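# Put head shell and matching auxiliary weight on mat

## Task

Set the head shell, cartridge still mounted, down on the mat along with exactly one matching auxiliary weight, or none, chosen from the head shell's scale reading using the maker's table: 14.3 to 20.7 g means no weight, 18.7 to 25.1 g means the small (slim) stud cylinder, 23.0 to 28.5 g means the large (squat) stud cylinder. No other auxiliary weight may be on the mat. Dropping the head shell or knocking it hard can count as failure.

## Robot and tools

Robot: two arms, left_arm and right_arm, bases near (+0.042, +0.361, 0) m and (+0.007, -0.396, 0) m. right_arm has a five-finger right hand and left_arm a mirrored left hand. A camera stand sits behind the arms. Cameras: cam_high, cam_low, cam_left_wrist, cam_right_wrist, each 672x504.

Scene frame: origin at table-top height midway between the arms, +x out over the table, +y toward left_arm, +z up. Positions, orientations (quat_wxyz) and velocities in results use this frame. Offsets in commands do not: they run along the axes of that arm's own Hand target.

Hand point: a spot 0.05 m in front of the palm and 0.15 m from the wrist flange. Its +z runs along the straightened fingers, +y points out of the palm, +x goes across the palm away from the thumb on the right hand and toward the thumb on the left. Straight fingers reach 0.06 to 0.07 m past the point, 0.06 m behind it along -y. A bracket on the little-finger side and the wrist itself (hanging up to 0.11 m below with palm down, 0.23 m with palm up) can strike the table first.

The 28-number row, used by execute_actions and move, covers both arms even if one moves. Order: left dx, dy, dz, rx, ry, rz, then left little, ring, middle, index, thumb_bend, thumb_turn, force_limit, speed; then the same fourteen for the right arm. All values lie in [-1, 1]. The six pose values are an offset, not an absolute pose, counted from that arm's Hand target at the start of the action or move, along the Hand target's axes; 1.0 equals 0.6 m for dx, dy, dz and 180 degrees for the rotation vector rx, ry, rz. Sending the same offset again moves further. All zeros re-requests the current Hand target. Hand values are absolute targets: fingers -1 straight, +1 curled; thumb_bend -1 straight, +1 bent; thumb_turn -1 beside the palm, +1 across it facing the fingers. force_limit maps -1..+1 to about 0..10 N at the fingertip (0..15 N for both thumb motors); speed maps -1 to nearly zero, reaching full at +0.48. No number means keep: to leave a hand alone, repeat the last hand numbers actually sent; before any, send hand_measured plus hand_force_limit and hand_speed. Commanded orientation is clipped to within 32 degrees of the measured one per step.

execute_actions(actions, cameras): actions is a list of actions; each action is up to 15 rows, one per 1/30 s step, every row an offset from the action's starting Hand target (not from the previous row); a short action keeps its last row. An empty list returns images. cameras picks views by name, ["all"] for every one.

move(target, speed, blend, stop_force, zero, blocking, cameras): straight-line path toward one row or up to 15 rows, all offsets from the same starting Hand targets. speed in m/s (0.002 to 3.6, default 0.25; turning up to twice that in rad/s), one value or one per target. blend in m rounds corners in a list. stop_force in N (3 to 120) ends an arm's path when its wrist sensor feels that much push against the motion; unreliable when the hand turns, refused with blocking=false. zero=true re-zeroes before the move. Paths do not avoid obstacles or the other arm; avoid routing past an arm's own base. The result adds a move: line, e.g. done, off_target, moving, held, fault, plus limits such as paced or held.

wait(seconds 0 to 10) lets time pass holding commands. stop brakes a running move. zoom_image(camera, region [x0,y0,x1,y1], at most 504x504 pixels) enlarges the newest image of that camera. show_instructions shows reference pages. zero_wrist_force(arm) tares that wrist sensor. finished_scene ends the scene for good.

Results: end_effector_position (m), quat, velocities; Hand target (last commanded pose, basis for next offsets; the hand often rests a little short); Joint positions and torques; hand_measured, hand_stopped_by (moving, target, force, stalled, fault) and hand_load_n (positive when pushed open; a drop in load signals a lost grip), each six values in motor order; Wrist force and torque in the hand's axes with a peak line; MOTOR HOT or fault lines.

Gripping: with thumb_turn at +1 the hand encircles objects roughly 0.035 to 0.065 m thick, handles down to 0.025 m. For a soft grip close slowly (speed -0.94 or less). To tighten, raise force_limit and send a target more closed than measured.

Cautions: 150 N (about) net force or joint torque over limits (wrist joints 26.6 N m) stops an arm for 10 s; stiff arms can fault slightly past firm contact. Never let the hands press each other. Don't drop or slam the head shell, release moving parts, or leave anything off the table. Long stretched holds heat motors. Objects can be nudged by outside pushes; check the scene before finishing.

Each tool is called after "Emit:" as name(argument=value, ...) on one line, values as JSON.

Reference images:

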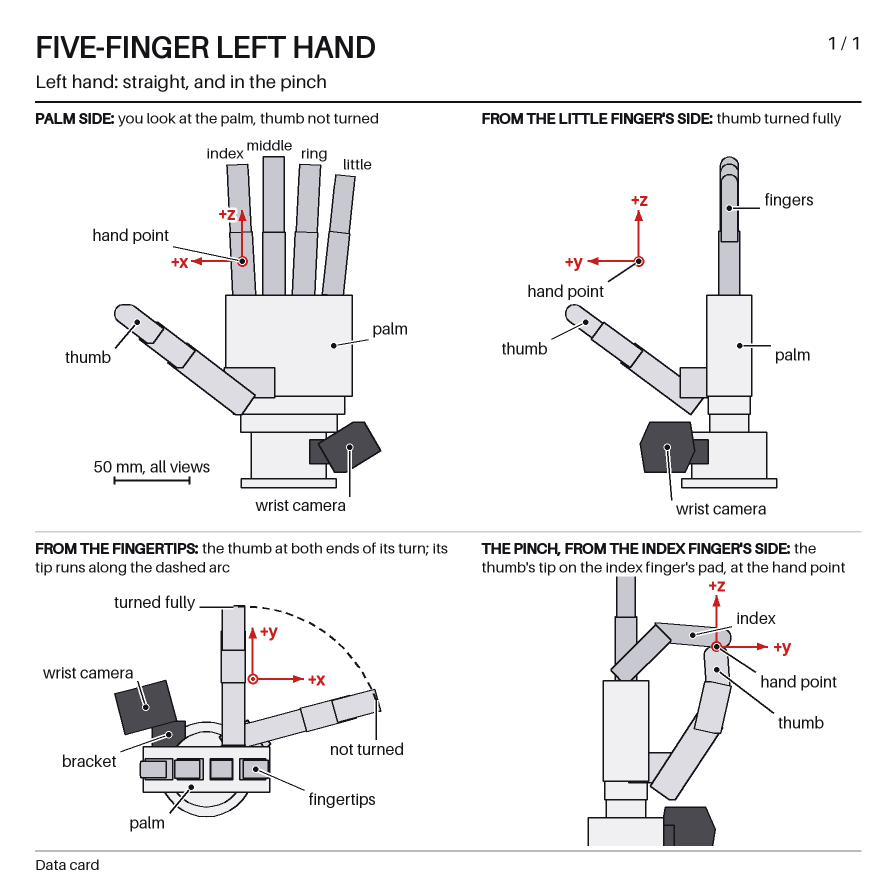

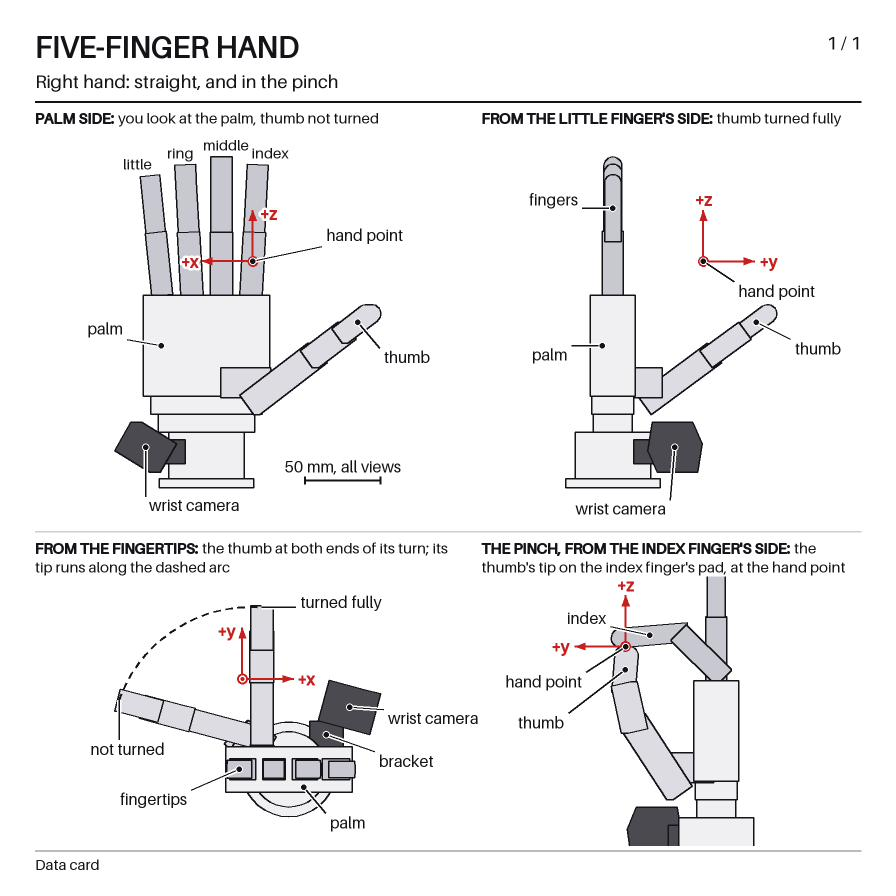

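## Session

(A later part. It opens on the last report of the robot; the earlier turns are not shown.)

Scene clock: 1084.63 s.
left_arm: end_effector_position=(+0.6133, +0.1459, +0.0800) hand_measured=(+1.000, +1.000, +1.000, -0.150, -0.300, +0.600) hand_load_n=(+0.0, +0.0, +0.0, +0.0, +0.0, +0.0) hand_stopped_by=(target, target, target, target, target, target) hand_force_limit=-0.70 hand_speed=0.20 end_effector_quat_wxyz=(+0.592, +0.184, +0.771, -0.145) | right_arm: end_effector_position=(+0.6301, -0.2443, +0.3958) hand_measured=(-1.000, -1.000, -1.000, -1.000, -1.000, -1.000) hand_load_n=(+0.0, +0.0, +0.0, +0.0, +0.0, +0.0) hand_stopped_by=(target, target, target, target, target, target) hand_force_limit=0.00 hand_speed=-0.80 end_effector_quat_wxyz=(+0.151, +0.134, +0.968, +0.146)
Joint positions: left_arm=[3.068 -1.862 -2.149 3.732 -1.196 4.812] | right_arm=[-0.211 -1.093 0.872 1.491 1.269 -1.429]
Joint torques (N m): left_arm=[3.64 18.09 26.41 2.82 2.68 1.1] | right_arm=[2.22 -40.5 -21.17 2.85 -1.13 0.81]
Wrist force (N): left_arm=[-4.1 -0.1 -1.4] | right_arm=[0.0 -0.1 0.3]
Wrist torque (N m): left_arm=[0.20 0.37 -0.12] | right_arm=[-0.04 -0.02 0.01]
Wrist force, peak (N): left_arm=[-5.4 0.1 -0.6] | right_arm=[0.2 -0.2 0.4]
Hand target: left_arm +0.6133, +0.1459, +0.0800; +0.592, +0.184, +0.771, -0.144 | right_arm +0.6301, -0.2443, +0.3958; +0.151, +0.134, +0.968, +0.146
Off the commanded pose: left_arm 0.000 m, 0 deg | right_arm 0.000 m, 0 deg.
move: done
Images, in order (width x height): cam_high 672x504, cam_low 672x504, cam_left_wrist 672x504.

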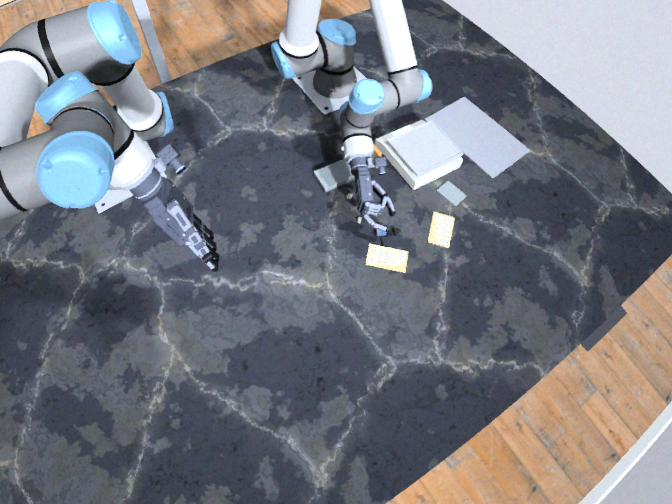

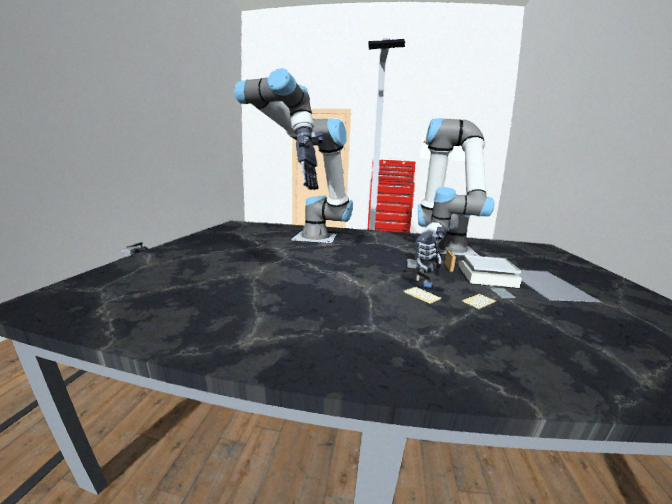

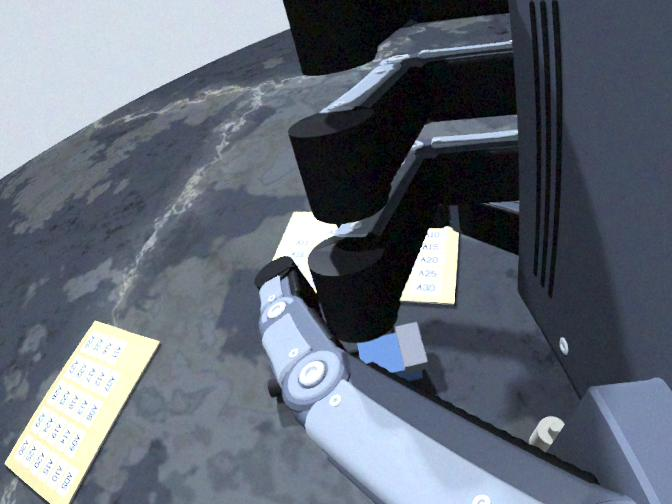

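Emit:
move(target=[0.0815,-0.0067,0.0166,0,0,0,1,1,1,-0.25,-0.6,0.6,-0.7,0.2,0,0,0,0,0,0,-1,-1,-1,-1,-1,-1,0,-0.8], cameras=["cam_left_wrist","cam_low","cam_high"], speed=0.06, stop_force=4)

Emit:
zoom_image(camera="cam_high", region=[350, 190, 420, 260])

Emit:
zoom_image(camera="cam_low", region=[400, 250, 460, 310])

Scene clock: 1114.67 s.
left_arm: end_effector_position=(+0.6088, +0.1434, +0.0303) hand_measured=(+1.000, +1.000, +1.000, -0.250, -0.600, +0.600) hand_load_n=(+0.0, +0.0, +0.0, +0.0, +0.0, +0.0) hand_stopped_by=(target, target, target, target, target, target) hand_force_limit=-0.70 hand_speed=0.20 end_effector_quat_wxyz=(+0.592, +0.184, +0.771, -0.145) | right_arm: end_effector_position=(+0.6301, -0.2443, +0.3958) hand_measured=(-1.000, -1.000, -1.000, -1.000, -1.000, -1.000) hand_load_n=(+0.0, +0.0, +0.0, +0.0, +0.0, +0.0) hand_stopped_by=(target, target, target, target, target, target) hand_force_limit=0.00 hand_speed=-0.80 end_effector_quat_wxyz=(+0.151, +0.134, +0.968, +0.146)
Joint positions: left_arm=[3.06 -1.971 -2.187 3.88 -1.204 4.809] | right_arm=[-0.211 -1.093 0.872 1.491 1.269 -1.429]
Joint torques (N m): left_arm=[9 21.41 23.46 2.01 2.17 0.02] | right_arm=[1.59 -41.06 -20.97 2.9 -1.21 0.92]
Wrist force (N): left_arm=[-4.3 0.0 -0.9] | right_arm=[-0.1 -0.2 0.5]
Wrist torque (N m): left_arm=[0.17 0.43 -0.14] | right_arm=[-0.06 -0.01 0.00]
Wrist force, peak (N): left_arm=[-4.8 -0.4 -1.5] | right_arm=[-0.1 -0.2 0.5]
Hand target: left_arm +0.6088, +0.1434, +0.0302; +0.592, +0.184, +0.771, -0.144 | right_arm +0.6301, -0.2443, +0.3958; +0.151, +0.134, +0.968, +0.146
Off the commanded pose: left_arm 0.000 m, 0 deg | right_arm 0.000 m, 0 deg.
move: done
Images, in order (width x height): cam_high 672x504, cam_low 672x504, cam_left_wrist 672x504.

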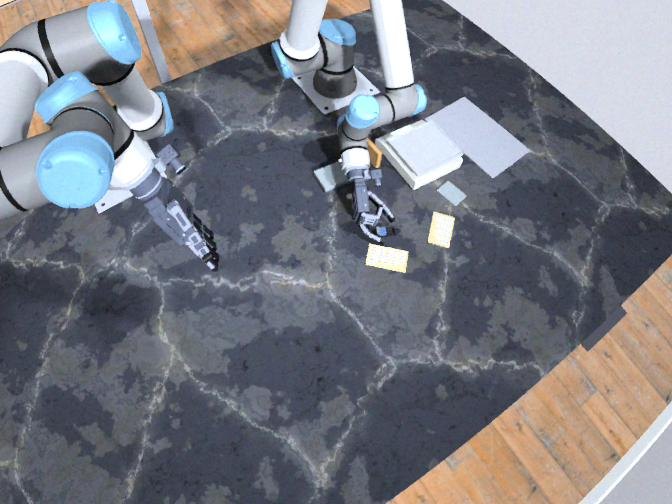

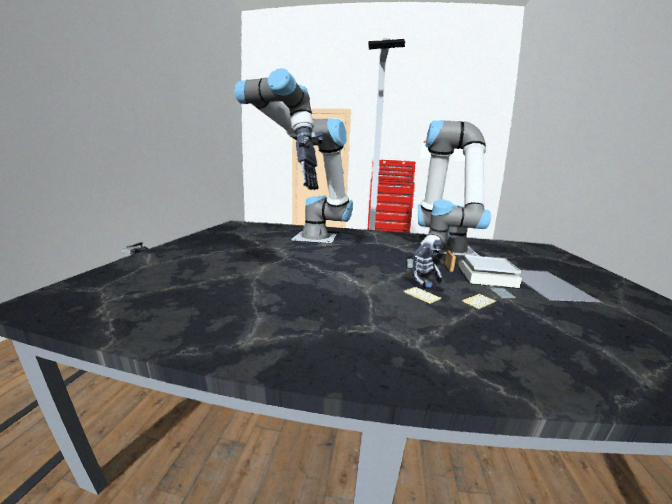

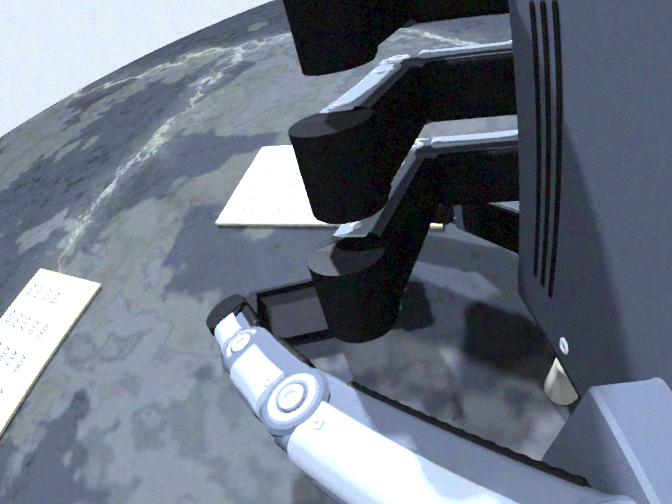

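Scaled by 7.200 from the camera's 672x504 image, which has a finer 960x720 frame.

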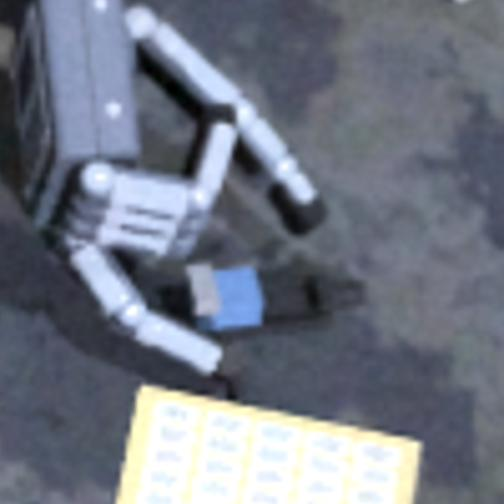

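Scaled by 8.400 from the camera's 672x504 image, which has a finer 960x720 frame.

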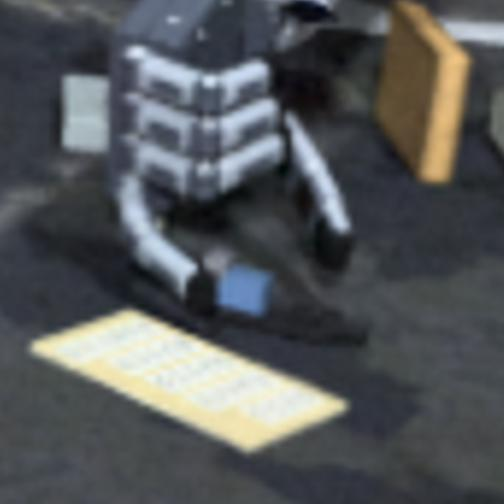

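Emit:
move(target=[0.005,0,-0.0185,0,0,0,1,1,1,-0.25,-0.6,0.6,-0.7,0.2,0,0,0,0,0,0,-1,-1,-1,-1,-1,-1,0,-0.8], cameras=[], speed=0.06)

Emit:
move(target=[0.035,0,0.0095,0,0,0,1,1,1,-0.25,-0.6,0.6,-0.7,0.2,0,0,0,0,0,0,-1,-1,-1,-1,-1,-1,0,-0.8], cameras=["cam_left_wrist","cam_low","cam_high"], speed=0.01, stop_force=3)

Emit:
zoom_image(camera="cam_high", region=[350, 190, 420, 260])

Emit:
zoom_image(camera="cam_low", region=[400, 250, 460, 310])

Scene clock: 1138.50 s.
left_arm: end_effector_position=(+0.5985, +0.1487, +0.0302) hand_measured=(+1.000, +1.000, +1.000, -0.250, -0.600, +0.600) hand_load_n=(+0.0, +0.0, +0.0, +0.0, +0.0, +0.0) hand_stopped_by=(target, target, target, target, target, target) hand_force_limit=-0.70 hand_speed=0.20 end_effector_quat_wxyz=(+0.593, +0.184, +0.771, -0.144) end_effector_velocity=(+0.002, -0.001, +0.000) end_effector_angular_velocity=(+0.000, -0.001, -0.001) | right_arm: end_effector_position=(+0.6301, -0.2443, +0.3958) hand_measured=(-1.000, -1.000, -1.000, -1.000, -1.000, -1.000) hand_load_n=(+0.0, +0.0, +0.0, +0.0, +0.0, +0.0) hand_stopped_by=(target, target, target, target, target, target) hand_force_limit=0.00 hand_speed=-0.80 end_effector_quat_wxyz=(+0.151, +0.134, +0.968, +0.146)
Joint positions: left_arm=[3.073 -1.953 -2.221 3.894 -1.191 4.813] | right_arm=[-0.211 -1.093 0.872 1.491 1.269 -1.429]
Joint velocities: left_arm=[-0.001 -0.002 0.005 -0.001 0 0] | right_arm=[within noise]
Joint torques (N m): left_arm=[-7 19.99 22.84 -0.69 -1.04 0.19] | right_arm=[1.58 -40.76 -21.65 2.98 -1.09 0.9]
Wrist force (N): left_arm=[-4.3 -0.1 -1.3] | right_arm=[0.0 -0.2 0.4]
Wrist torque (N m): left_arm=[0.19 0.41 -0.23] | right_arm=[-0.05 -0.02 0.00]
Wrist force, peak (N): left_arm=[-4.6 -0.1 -1.3] | right_arm=[0.1 -0.3 0.4]
Hand target: left_arm +0.5985, +0.1486, +0.0302; +0.592, +0.184, +0.771, -0.144 | right_arm +0.6301, -0.2443, +0.3958; +0.151, +0.134, +0.968, +0.146
Off the commanded pose: left_arm 0.000 m, 0 deg | right_arm 0.000 m, 0 deg.
move: done
No camera images: "cameras" was empty.

Scene clock: 1139.90 s.
left_arm: end_effector_position=(+0.5985, +0.1486, +0.0236) hand_measured=(+1.000, +1.000, +1.000, -0.250, -0.600, +0.600) hand_load_n=(+0.0, +0.0, +0.0, +0.0, +0.0, +0.0) hand_stopped_by=(target, target, target, target, target, target) hand_force_limit=-0.70 hand_speed=0.20 end_effector_quat_wxyz=(+0.592, +0.184, +0.771, -0.145) | right_arm: end_effector_position=(+0.6301, -0.2443, +0.3958) hand_measured=(-1.000, -1.000, -1.000, -1.000, -1.000, -1.000) hand_load_n=(+0.0, +0.0, +0.0, +0.0, +0.0, +0.0) hand_stopped_by=(target, target, target, target, target, target) hand_force_limit=0.00 hand_speed=-0.80 end_effector_quat_wxyz=(+0.151, +0.134, +0.968, +0.146)
Joint positions: left_arm=[3.072 -1.97 -2.223 3.913 -1.191 4.813] | right_arm=[-0.211 -1.093 0.872 1.491 1.269 -1.429]
Joint torques (N m): left_arm=[-6.64 31.85 20.56 -1.43 -2.27 -1.23] | right_arm=[2.07 -41.22 -21.74 2.92 -1.21 0.9]
Wrist force (N): left_arm=[-7.5 0.0 -2.2] | right_arm=[-0.1 0.0 0.2]
Wrist torque (N m): left_arm=[0.23 0.53 -0.42] | right_arm=[-0.02 0.01 0.00]
Wrist force, peak (N): left_arm=[-12.0 -0.7 -3.4] | right_arm=[0.0 -0.3 0.3]
Hand target: left_arm +0.5986, +0.1486, +0.0237; +0.592, +0.184, +0.771, -0.144 (not the last commanded pose) | right_arm +0.6301, -0.2443, +0.3958; +0.151, +0.134, +0.968, +0.146
Off the commanded pose: left_arm 0.015 m, 0 deg | right_arm 0.000 m, 0 deg.
move: contact (left_arm)
Images, in order (width x height): cam_high 672x504, cam_low 672x504, cam_left_wrist 672x504.

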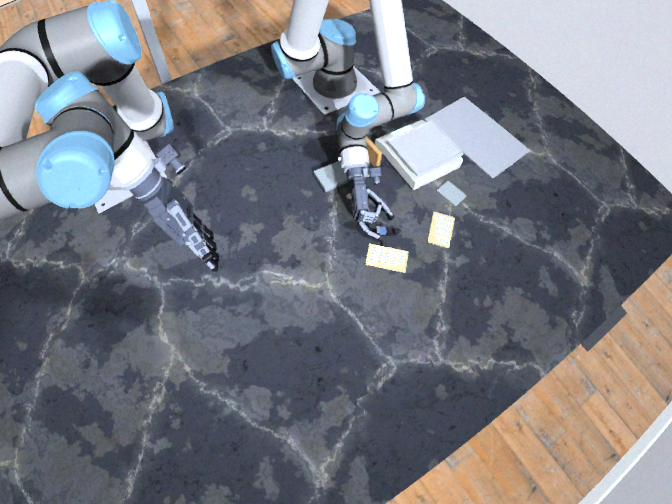

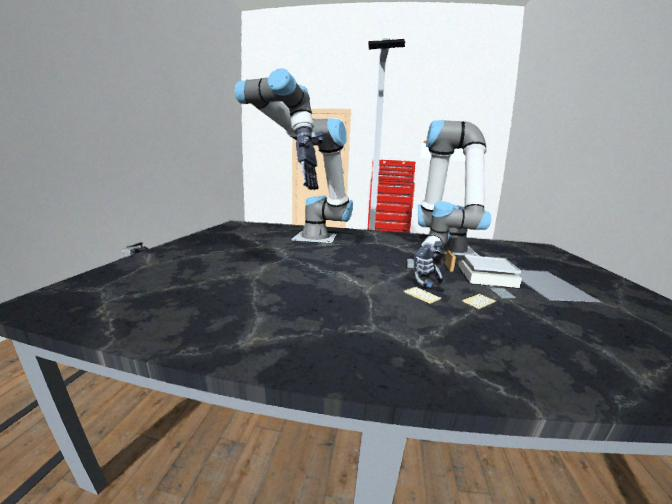

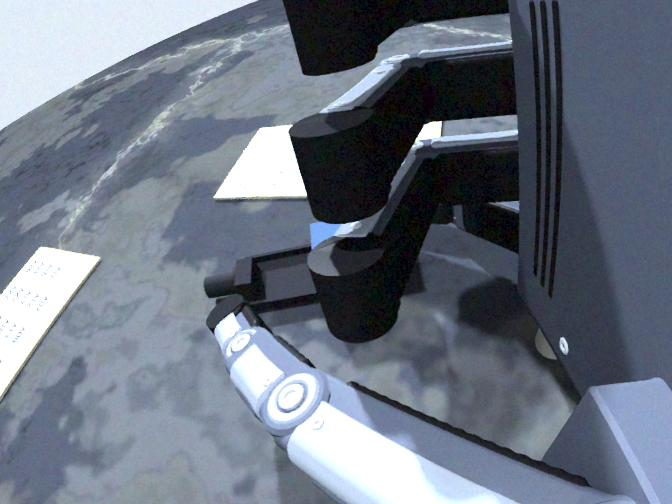

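Scaled by 7.200 from the camera's 672x504 image, which has a finer 960x720 frame.

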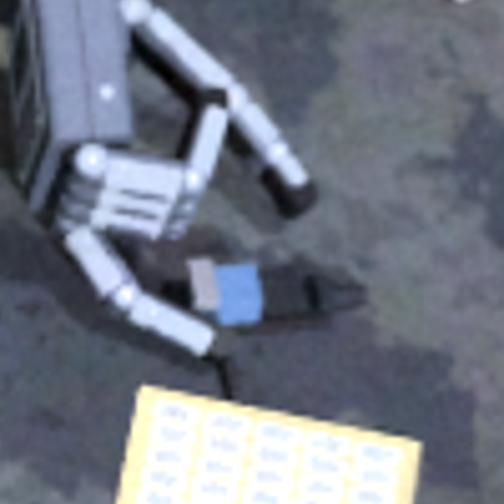

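Scaled by 8.400 from the camera's 672x504 image, which has a finer 960x720 frame.

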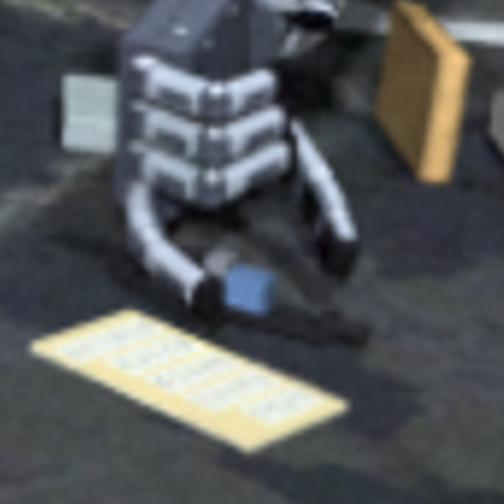

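Emit:
move(target=[-0.0966,0,-0.0259,0,0,-0.25,1,1,1,-0.25,-0.6,0.6,-0.7,0.2,0,0,0,0,0,0,-1,-1,-1,-1,-1,-1,0,-0.8], cameras=["cam_left_wrist","cam_low","cam_high"], speed=0.3)

Emit:
zoom_image(camera="cam_high", region=[350, 190, 420, 260])

Emit:
zoom_image(camera="cam_low", region=[400, 240, 460, 300])

Scene clock: 1193.17 s.
left_arm: end_effector_position=(+0.5986, +0.1490, +0.0837) hand_measured=(+1.000, +1.000, +1.000, -0.250, -0.600, +0.600) hand_load_n=(+0.0, +0.0, +0.0, +0.0, +0.0, +0.0) hand_stopped_by=(target, target, target, target, target, target) hand_force_limit=-0.70 hand_speed=0.20 end_effector_quat_wxyz=(+0.492, -0.125, +0.783, -0.360) | right_arm: end_effector_position=(+0.6301, -0.2443, +0.3958) hand_measured=(-1.000, -1.000, -1.000, -1.000, -1.000, -1.000) hand_load_n=(+0.0, +0.0, +0.0, +0.0, +0.0, +0.0) hand_stopped_by=(target, target, target, target, target, target) hand_force_limit=0.00 hand_speed=-0.80 end_effector_quat_wxyz=(+0.151, +0.134, +0.968, +0.146)
Joint positions: left_arm=[3.169 -1.785 -2.123 3.617 -1.099 4.058] | right_arm=[-0.211 -1.093 0.872 1.491 1.269 -1.429]
Joint torques (N m): left_arm=[-9.61 18.51 3.18 2.28 -2.37 -1.46] | right_arm=[1.34 -40.86 -21.4 2.96 -1.09 0.89]
Wrist force (N): left_arm=[-2.6 -0.9 -1.9] | right_arm=[0.1 -0.3 0.2]
Wrist torque (N m): left_arm=[0.30 0.25 -0.06] | right_arm=[-0.06 -0.03 0.00]
Wrist force, peak (N): left_arm=[-7.7 0.0 -2.3] | right_arm=[-0.2 -0.2 0.4]
Hand target: left_arm +0.5985, +0.1489, +0.0837; +0.492, -0.125, +0.783, -0.360 | right_arm +0.6301, -0.2443, +0.3958; +0.151, +0.134, +0.968, +0.146
Off the commanded pose: left_arm 0.000 m, 0 deg | right_arm 0.000 m, 0 deg.
move: done
Images, in order (width x height): cam_high 672x504, cam_low 672x504, cam_left_wrist 672x504.

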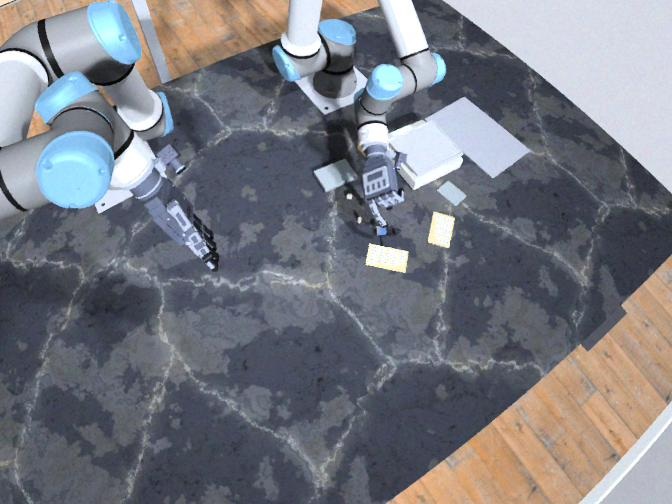

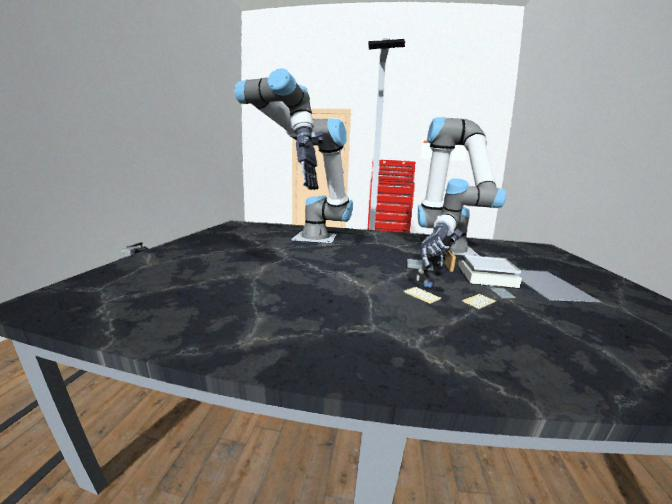

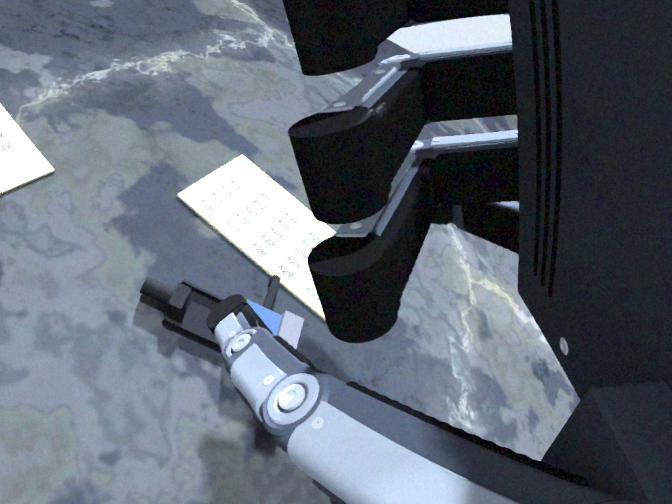

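Scaled by 7.200 from the camera's 672x504 image, which has a finer 960x720 frame.

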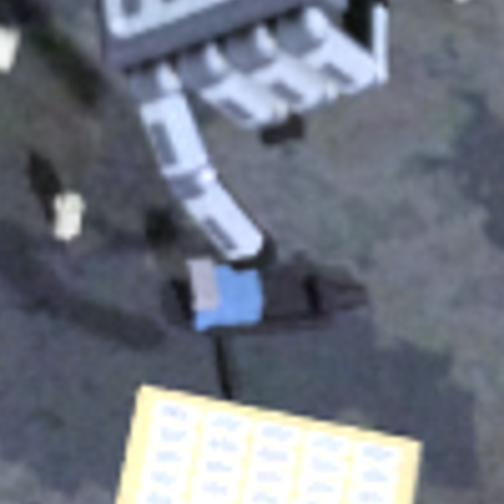

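Scaled by 8.400 from the camera's 672x504 image, which has a finer 960x720 frame.

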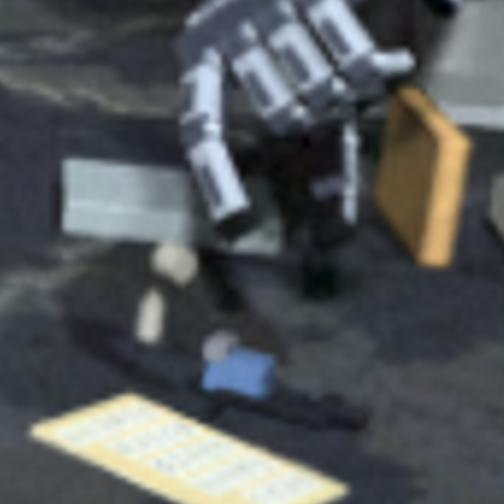

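Emit:
move(target=[0.0382,0.0618,0.019,0,0,0,1,1,1,-0.25,-0.4,0.6,-0.7,0.2,0,0,0,0,0,0,-1,-1,-1,-1,-1,-1,0,-0.8], cameras=["cam_left_wrist","cam_low","cam_high"], speed=0.06, stop_force=4)

Emit:
zoom_image(camera="cam_high", region=[350, 190, 420, 260])

Emit:
zoom_image(camera="cam_low", region=[400, 250, 460, 310])

Emit:
zoom_image(camera="cam_left_wrist", region=[120, 200, 440, 440])

Scene clock: 1225.20 s.
left_arm: end_effector_position=(+0.6031, +0.1576, +0.0397) hand_measured=(+1.000, +1.000, +1.000, -0.250, -0.400, +0.600) hand_load_n=(+0.0, +0.0, +0.0, +0.0, +0.0, +0.0) hand_stopped_by=(target, target, target, target, target, target) hand_force_limit=-0.70 hand_speed=0.20 end_effector_quat_wxyz=(+0.492, -0.125, +0.783, -0.360) | right_arm: end_effector_position=(+0.6301, -0.2443, +0.3958) hand_measured=(-1.000, -1.000, -1.000, -1.000, -1.000, -1.000) hand_load_n=(+0.0, +0.0, +0.0, +0.0, +0.0, +0.0) hand_stopped_by=(target, target, target, target, target, target) hand_force_limit=0.00 hand_speed=-0.80 end_effector_quat_wxyz=(+0.151, +0.134, +0.968, +0.146)
Joint positions: left_arm=[3.193 -1.88 -2.157 3.741 -1.075 4.065] | right_arm=[-0.211 -1.093 0.872 1.491 1.269 -1.429]
Joint torques (N m): left_arm=[-9.42 20.27 25.81 0.91 -2.34 -1.21] | right_arm=[1.21 -40.59 -21.7 2.93 -1.3 0.95]
Wrist force (N): left_arm=[-3.0 -1.0 -2.2] | right_arm=[0.1 -0.1 0.1]
Wrist torque (N m): left_arm=[0.30 0.31 -0.09] | right_arm=[-0.03 -0.03 0.01]
Wrist force, peak (N): left_arm=[-3.5 -1.5 -2.1] | right_arm=[0.0 -0.4 0.2]
Hand target: left_arm +0.6031, +0.1576, +0.0397; +0.492, -0.125, +0.783, -0.360 | right_arm +0.6301, -0.2443, +0.3958; +0.151, +0.134, +0.968, +0.146
Off the commanded pose: left_arm 0.000 m, 0 deg | right_arm 0.000 m, 0 deg.
move: done
Images, in order (width x height): cam_high 672x504, cam_low 672x504, cam_left_wrist 672x504.

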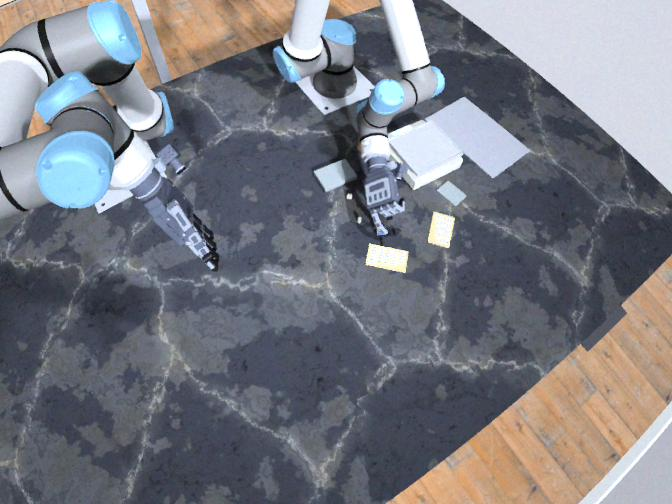

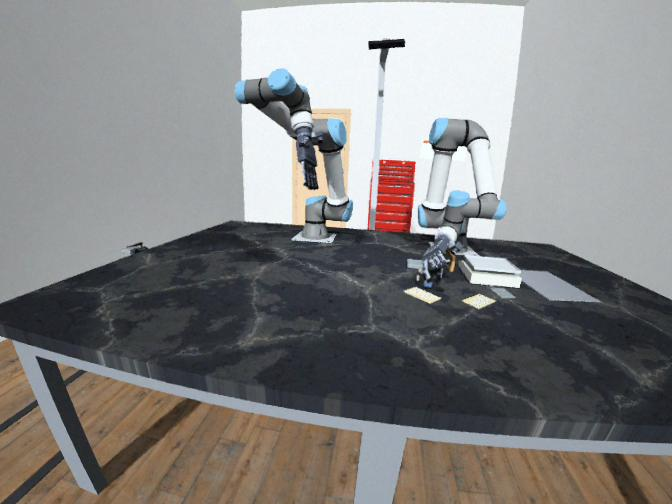

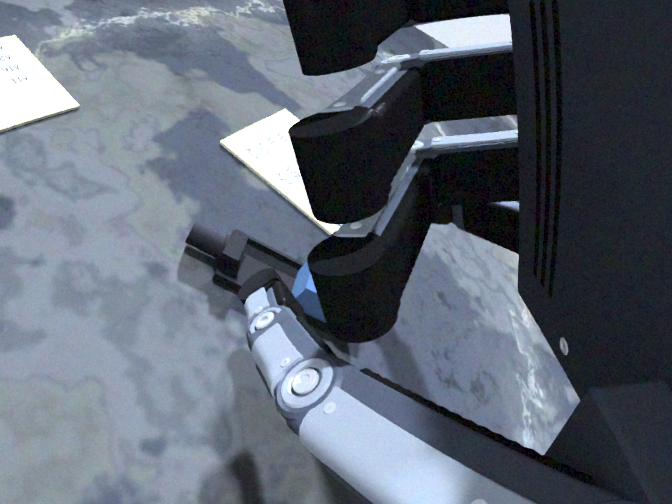

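Scaled by 7.200 from the camera's 672x504 image, which has a finer 960x720 frame.

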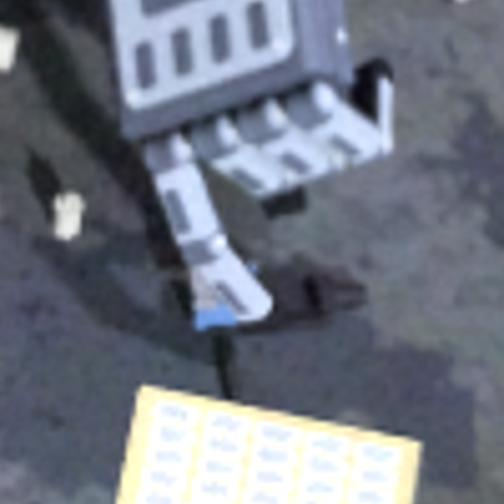

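Scaled by 8.400 from the camera's 672x504 image, which has a finer 960x720 frame.

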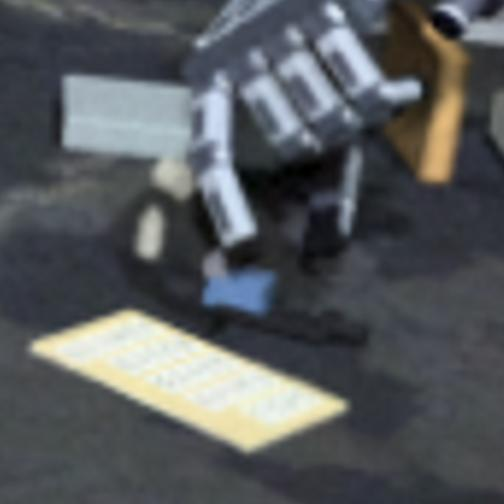

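Scaled by 1.575 from the camera's 672x504 image, which has a finer 960x720 frame.

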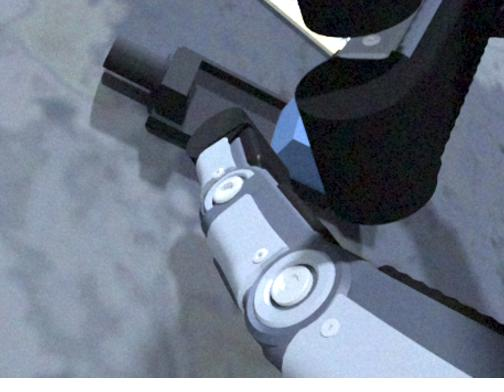

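Emit:
move(target=[0.0286,0.0286,0.0057,0,0,0,1,1,1,-0.25,-0.4,0.6,-0.7,0.2,0,0,0,0,0,0,-1,-1,-1,-1,-1,-1,0,-0.8], cameras=["cam_left_wrist","cam_low","cam_high"], speed=0.01, stop_force=3)

Emit:
zoom_image(camera="cam_high", region=[350, 190, 420, 260])

Emit:
zoom_image(camera="cam_low", region=[400, 250, 460, 310])

Emit:
zoom_image(camera="cam_left_wrist", region=[120, 200, 440, 440])

Scene clock: 1243.47 s.
left_arm: end_effector_position=(+0.6009, +0.1586, +0.0188) hand_measured=(+1.000, +1.000, +1.000, -0.250, -0.400, +0.600) hand_load_n=(+0.0, +0.5, +0.0, +0.0, -2.0, -1.0) hand_stopped_by=(target, target, target, target, target, target) hand_force_limit=-0.70 hand_speed=0.20 end_effector_quat_wxyz=(+0.492, -0.125, +0.783, -0.360) | right_arm: end_effector_position=(+0.6301, -0.2443, +0.3958) hand_measured=(-1.000, -1.000, -1.000, -1.000, -1.000, -1.000) hand_load_n=(+0.0, +0.0, +0.0, +0.0, +0.0, +0.0) hand_stopped_by=(target, target, target, target, target, target) hand_force_limit=0.00 hand_speed=-0.80 end_effector_quat_wxyz=(+0.151, +0.134, +0.968, +0.146)
Joint positions: left_arm=[3.197 -1.923 -2.177 3.804 -1.072 4.067] | right_arm=[-0.211 -1.093 0.872 1.491 1.269 -1.429]
Joint torques (N m): left_arm=[-5.2 31.56 24.07 -2.19 -1.99 -0.45] | right_arm=[0.64 -40.94 -22.38 3.1 -1.31 0.88]
Wrist force (N): left_arm=[-4.8 -3.7 -3.8] | right_arm=[0.1 0.0 0.1]
Wrist torque (N m): left_arm=[0.18 0.36 -0.08] | right_arm=[-0.01 -0.03 0.01]
Wrist force, peak (N): left_arm=[-5.8 -5.3 -5.1] | right_arm=[0.4 -0.1 0.4]
Hand target: left_arm +0.6009, +0.1586, +0.0188; +0.492, -0.125, +0.783, -0.360 (not the last commanded pose) | right_arm +0.6301, -0.2443, +0.3958; +0.151, +0.134, +0.968, +0.146
Off the commanded pose: left_arm 0.004 m, 0 deg | right_arm 0.000 m, 0 deg.
move: contact (left_arm)
Images, in order (width x height): cam_high 672x504, cam_low 672x504, cam_left_wrist 672x504.

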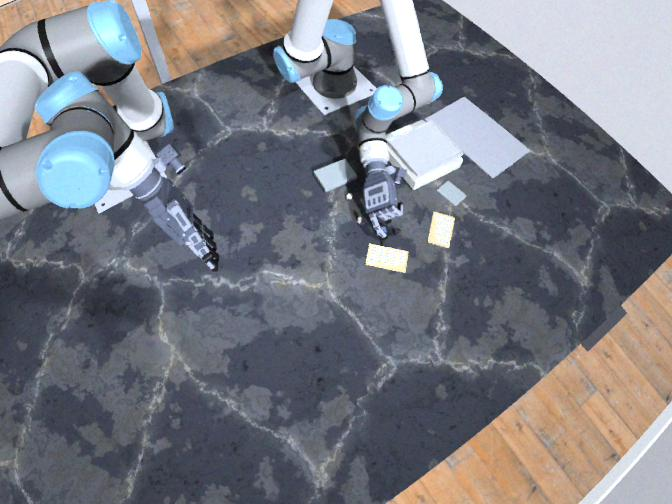

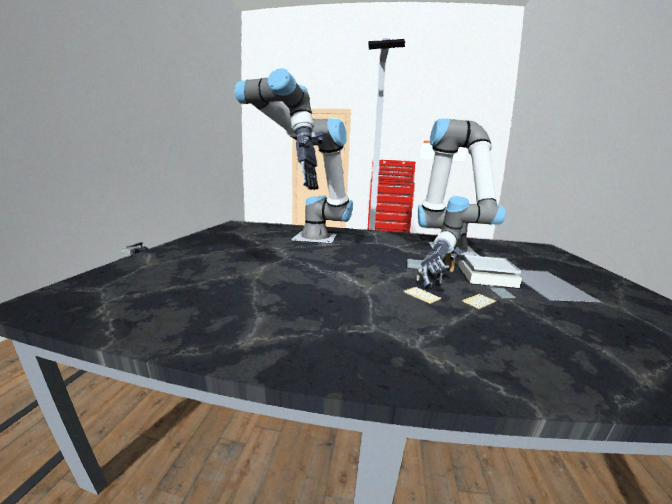

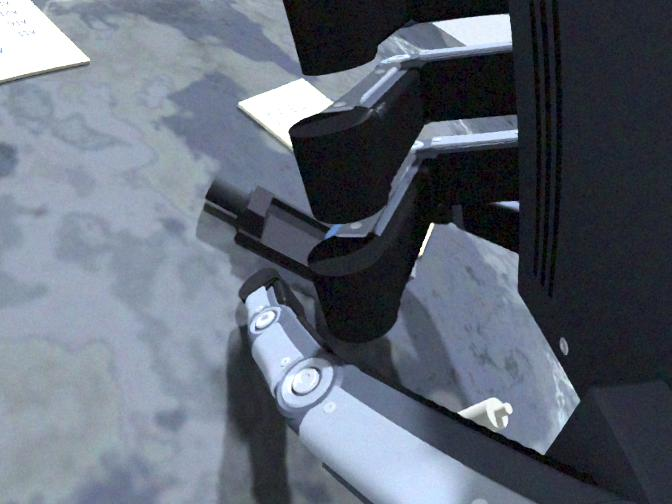

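Scaled by 7.200 from the camera's 672x504 image, which has a finer 960x720 frame.

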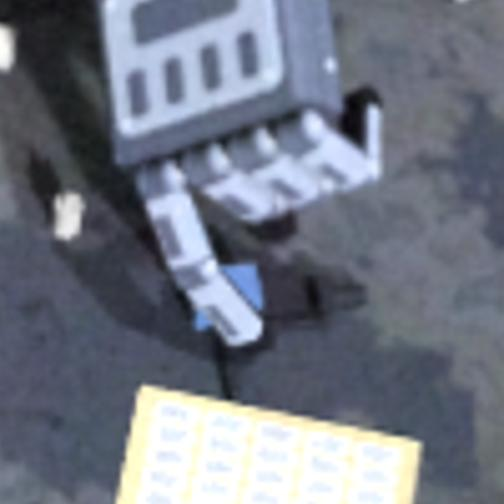

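Scaled by 8.400 from the camera's 672x504 image, which has a finer 960x720 frame.

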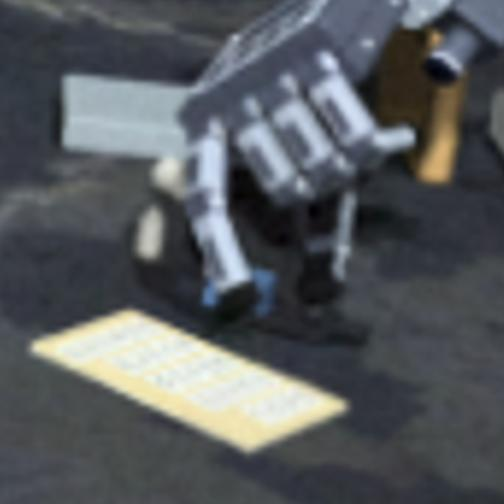

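Scaled by 1.575 from the camera's 672x504 image, which has a finer 960x720 frame.

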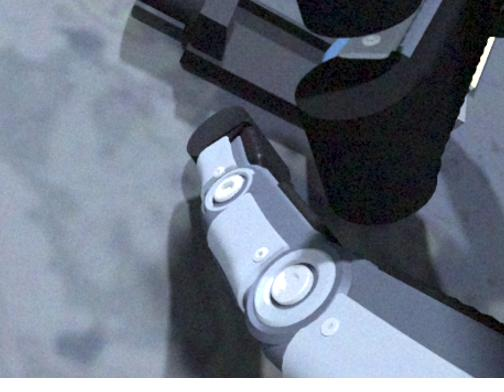

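Emit:
zoom_image(camera="cam_high", region=[330, 110, 430, 210])

Emit:
zoom_image(camera="cam_low", region=[400, 200, 480, 280])

Scaled by 5.040 from the camera's 672x504 image, which has a finer 960x720 frame.

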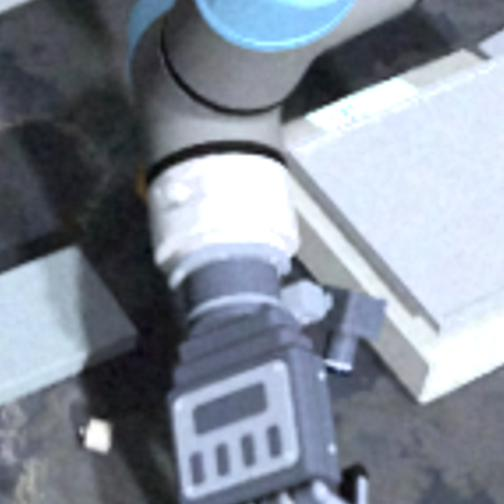

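Scaled by 6.300 from the camera's 672x504 image, which has a finer 960x720 frame.

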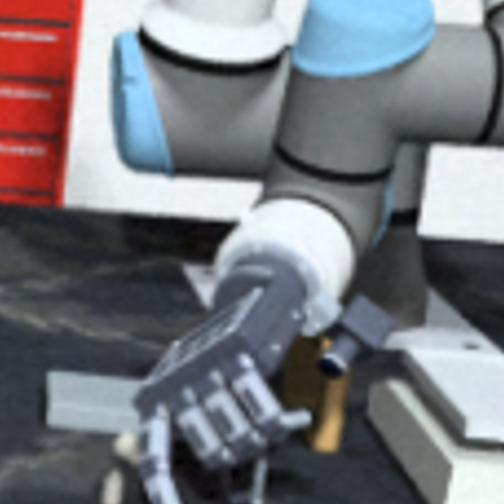

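Emit:
move(target=[[0.0108,-0.0176,-0.0013,0,0,0,1,1,1,-1,-0.4,0.6,-0.7,0.2,0,0,0,0,0,0,-1,-1,-1,-1,-1,-1,0,-0.8],[-0.0106,-0.0389,0.1114,0,0,0,1,1,1,-1,-0.4,0.6,-0.7,0.2,0,0,0,0,0,0,-1,-1,-1,-1,-1,-1,0,-0.8]], cameras=["cam_left_wrist","cam_low","cam_high"], speed=0.04)

Emit:
zoom_image(camera="cam_high", region=[350, 190, 420, 260])

Emit:
zoom_image(camera="cam_low", region=[400, 250, 460, 310])

Scene clock: 1300.50 s.
left_arm: end_effector_position=(+0.6578, +0.1160, +0.0220) hand_measured=(+1.000, +1.000, +1.000, -1.000, -0.400, +0.600) hand_load_n=(+0.0, +0.0, +0.0, +0.0, +0.0, +0.5) hand_stopped_by=(target, target, target, target, target, target) hand_force_limit=-0.70 hand_speed=0.20 end_effector_quat_wxyz=(+0.492, -0.125, +0.783, -0.360) end_effector_velocity=(-0.002, +0.000, +0.000) end_effector_angular_velocity=(+0.003, -0.002, -0.003) | right_arm: end_effector_position=(+0.6301, -0.2443, +0.3958) hand_measured=(-1.000, -1.000, -1.000, -1.000, -1.000, -1.000) hand_load_n=(+0.0, +0.0, +0.0, +0.0, +0.0, +0.0) hand_stopped_by=(target, target, target, target, target, target) hand_force_limit=0.00 hand_speed=-0.80 end_effector_quat_wxyz=(+0.151, +0.134, +0.968, +0.146)
Joint positions: left_arm=[3.086 -2.032 -1.977 3.727 -1.179 4.032] | right_arm=[-0.211 -1.093 0.872 1.491 1.269 -1.429]
Joint velocities: left_arm=[0.001 0.003 -0.005 0.003 0.003 0.004] | right_arm=[within noise]
Joint torques (N m): left_arm=[14.03 38.55 1.21 3.1 2.12 0.68] | right_arm=[1.02 -40.77 -22.49 3.1 -1.23 0.94]
Wrist force (N): left_arm=[-3.3 -0.6 -1.9] | right_arm=[-0.1 0.0 0.2]
Wrist torque (N m): left_arm=[0.33 0.34 -0.04] | right_arm=[-0.02 0.00 0.00]
Wrist force, peak (N): left_arm=[-5.2 -4.2 -3.7] | right_arm=[0.2 -0.3 0.4]
Hand target: left_arm +0.6578, +0.1161, +0.0221; +0.492, -0.125, +0.783, -0.360 | right_arm +0.6301, -0.2443, +0.3958; +0.151, +0.134, +0.968, +0.146
Off the commanded pose: left_arm 0.000 m, 0 deg | right_arm 0.000 m, 0 deg.
move: done
Images, in order (width x height): cam_high 672x504, cam_low 672x504, cam_left_wrist 672x504.

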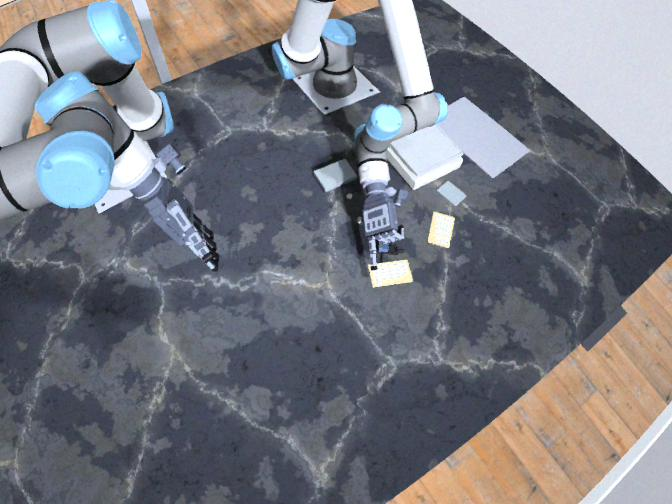

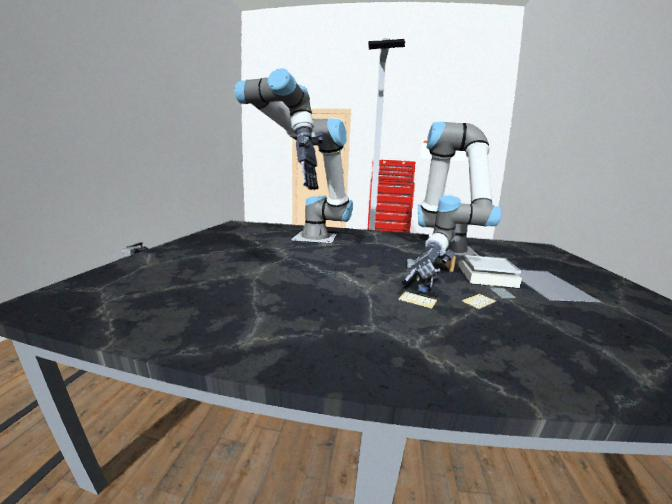

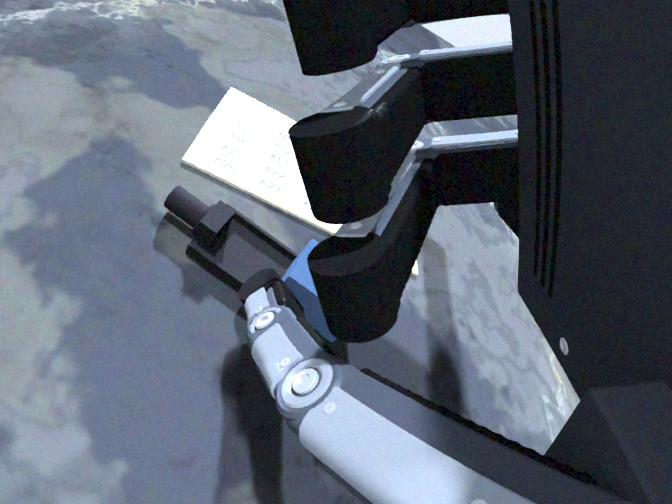

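Scaled by 7.200 from the camera's 672x504 image, which has a finer 960x720 frame.

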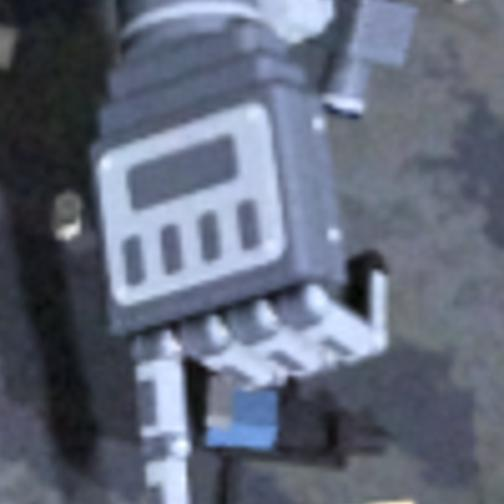

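Scaled by 8.400 from the camera's 672x504 image, which has a finer 960x720 frame.

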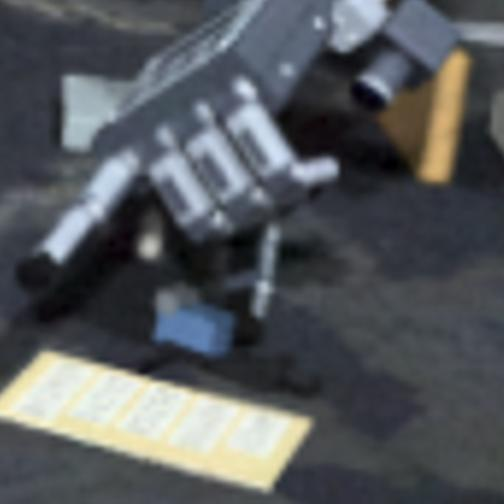

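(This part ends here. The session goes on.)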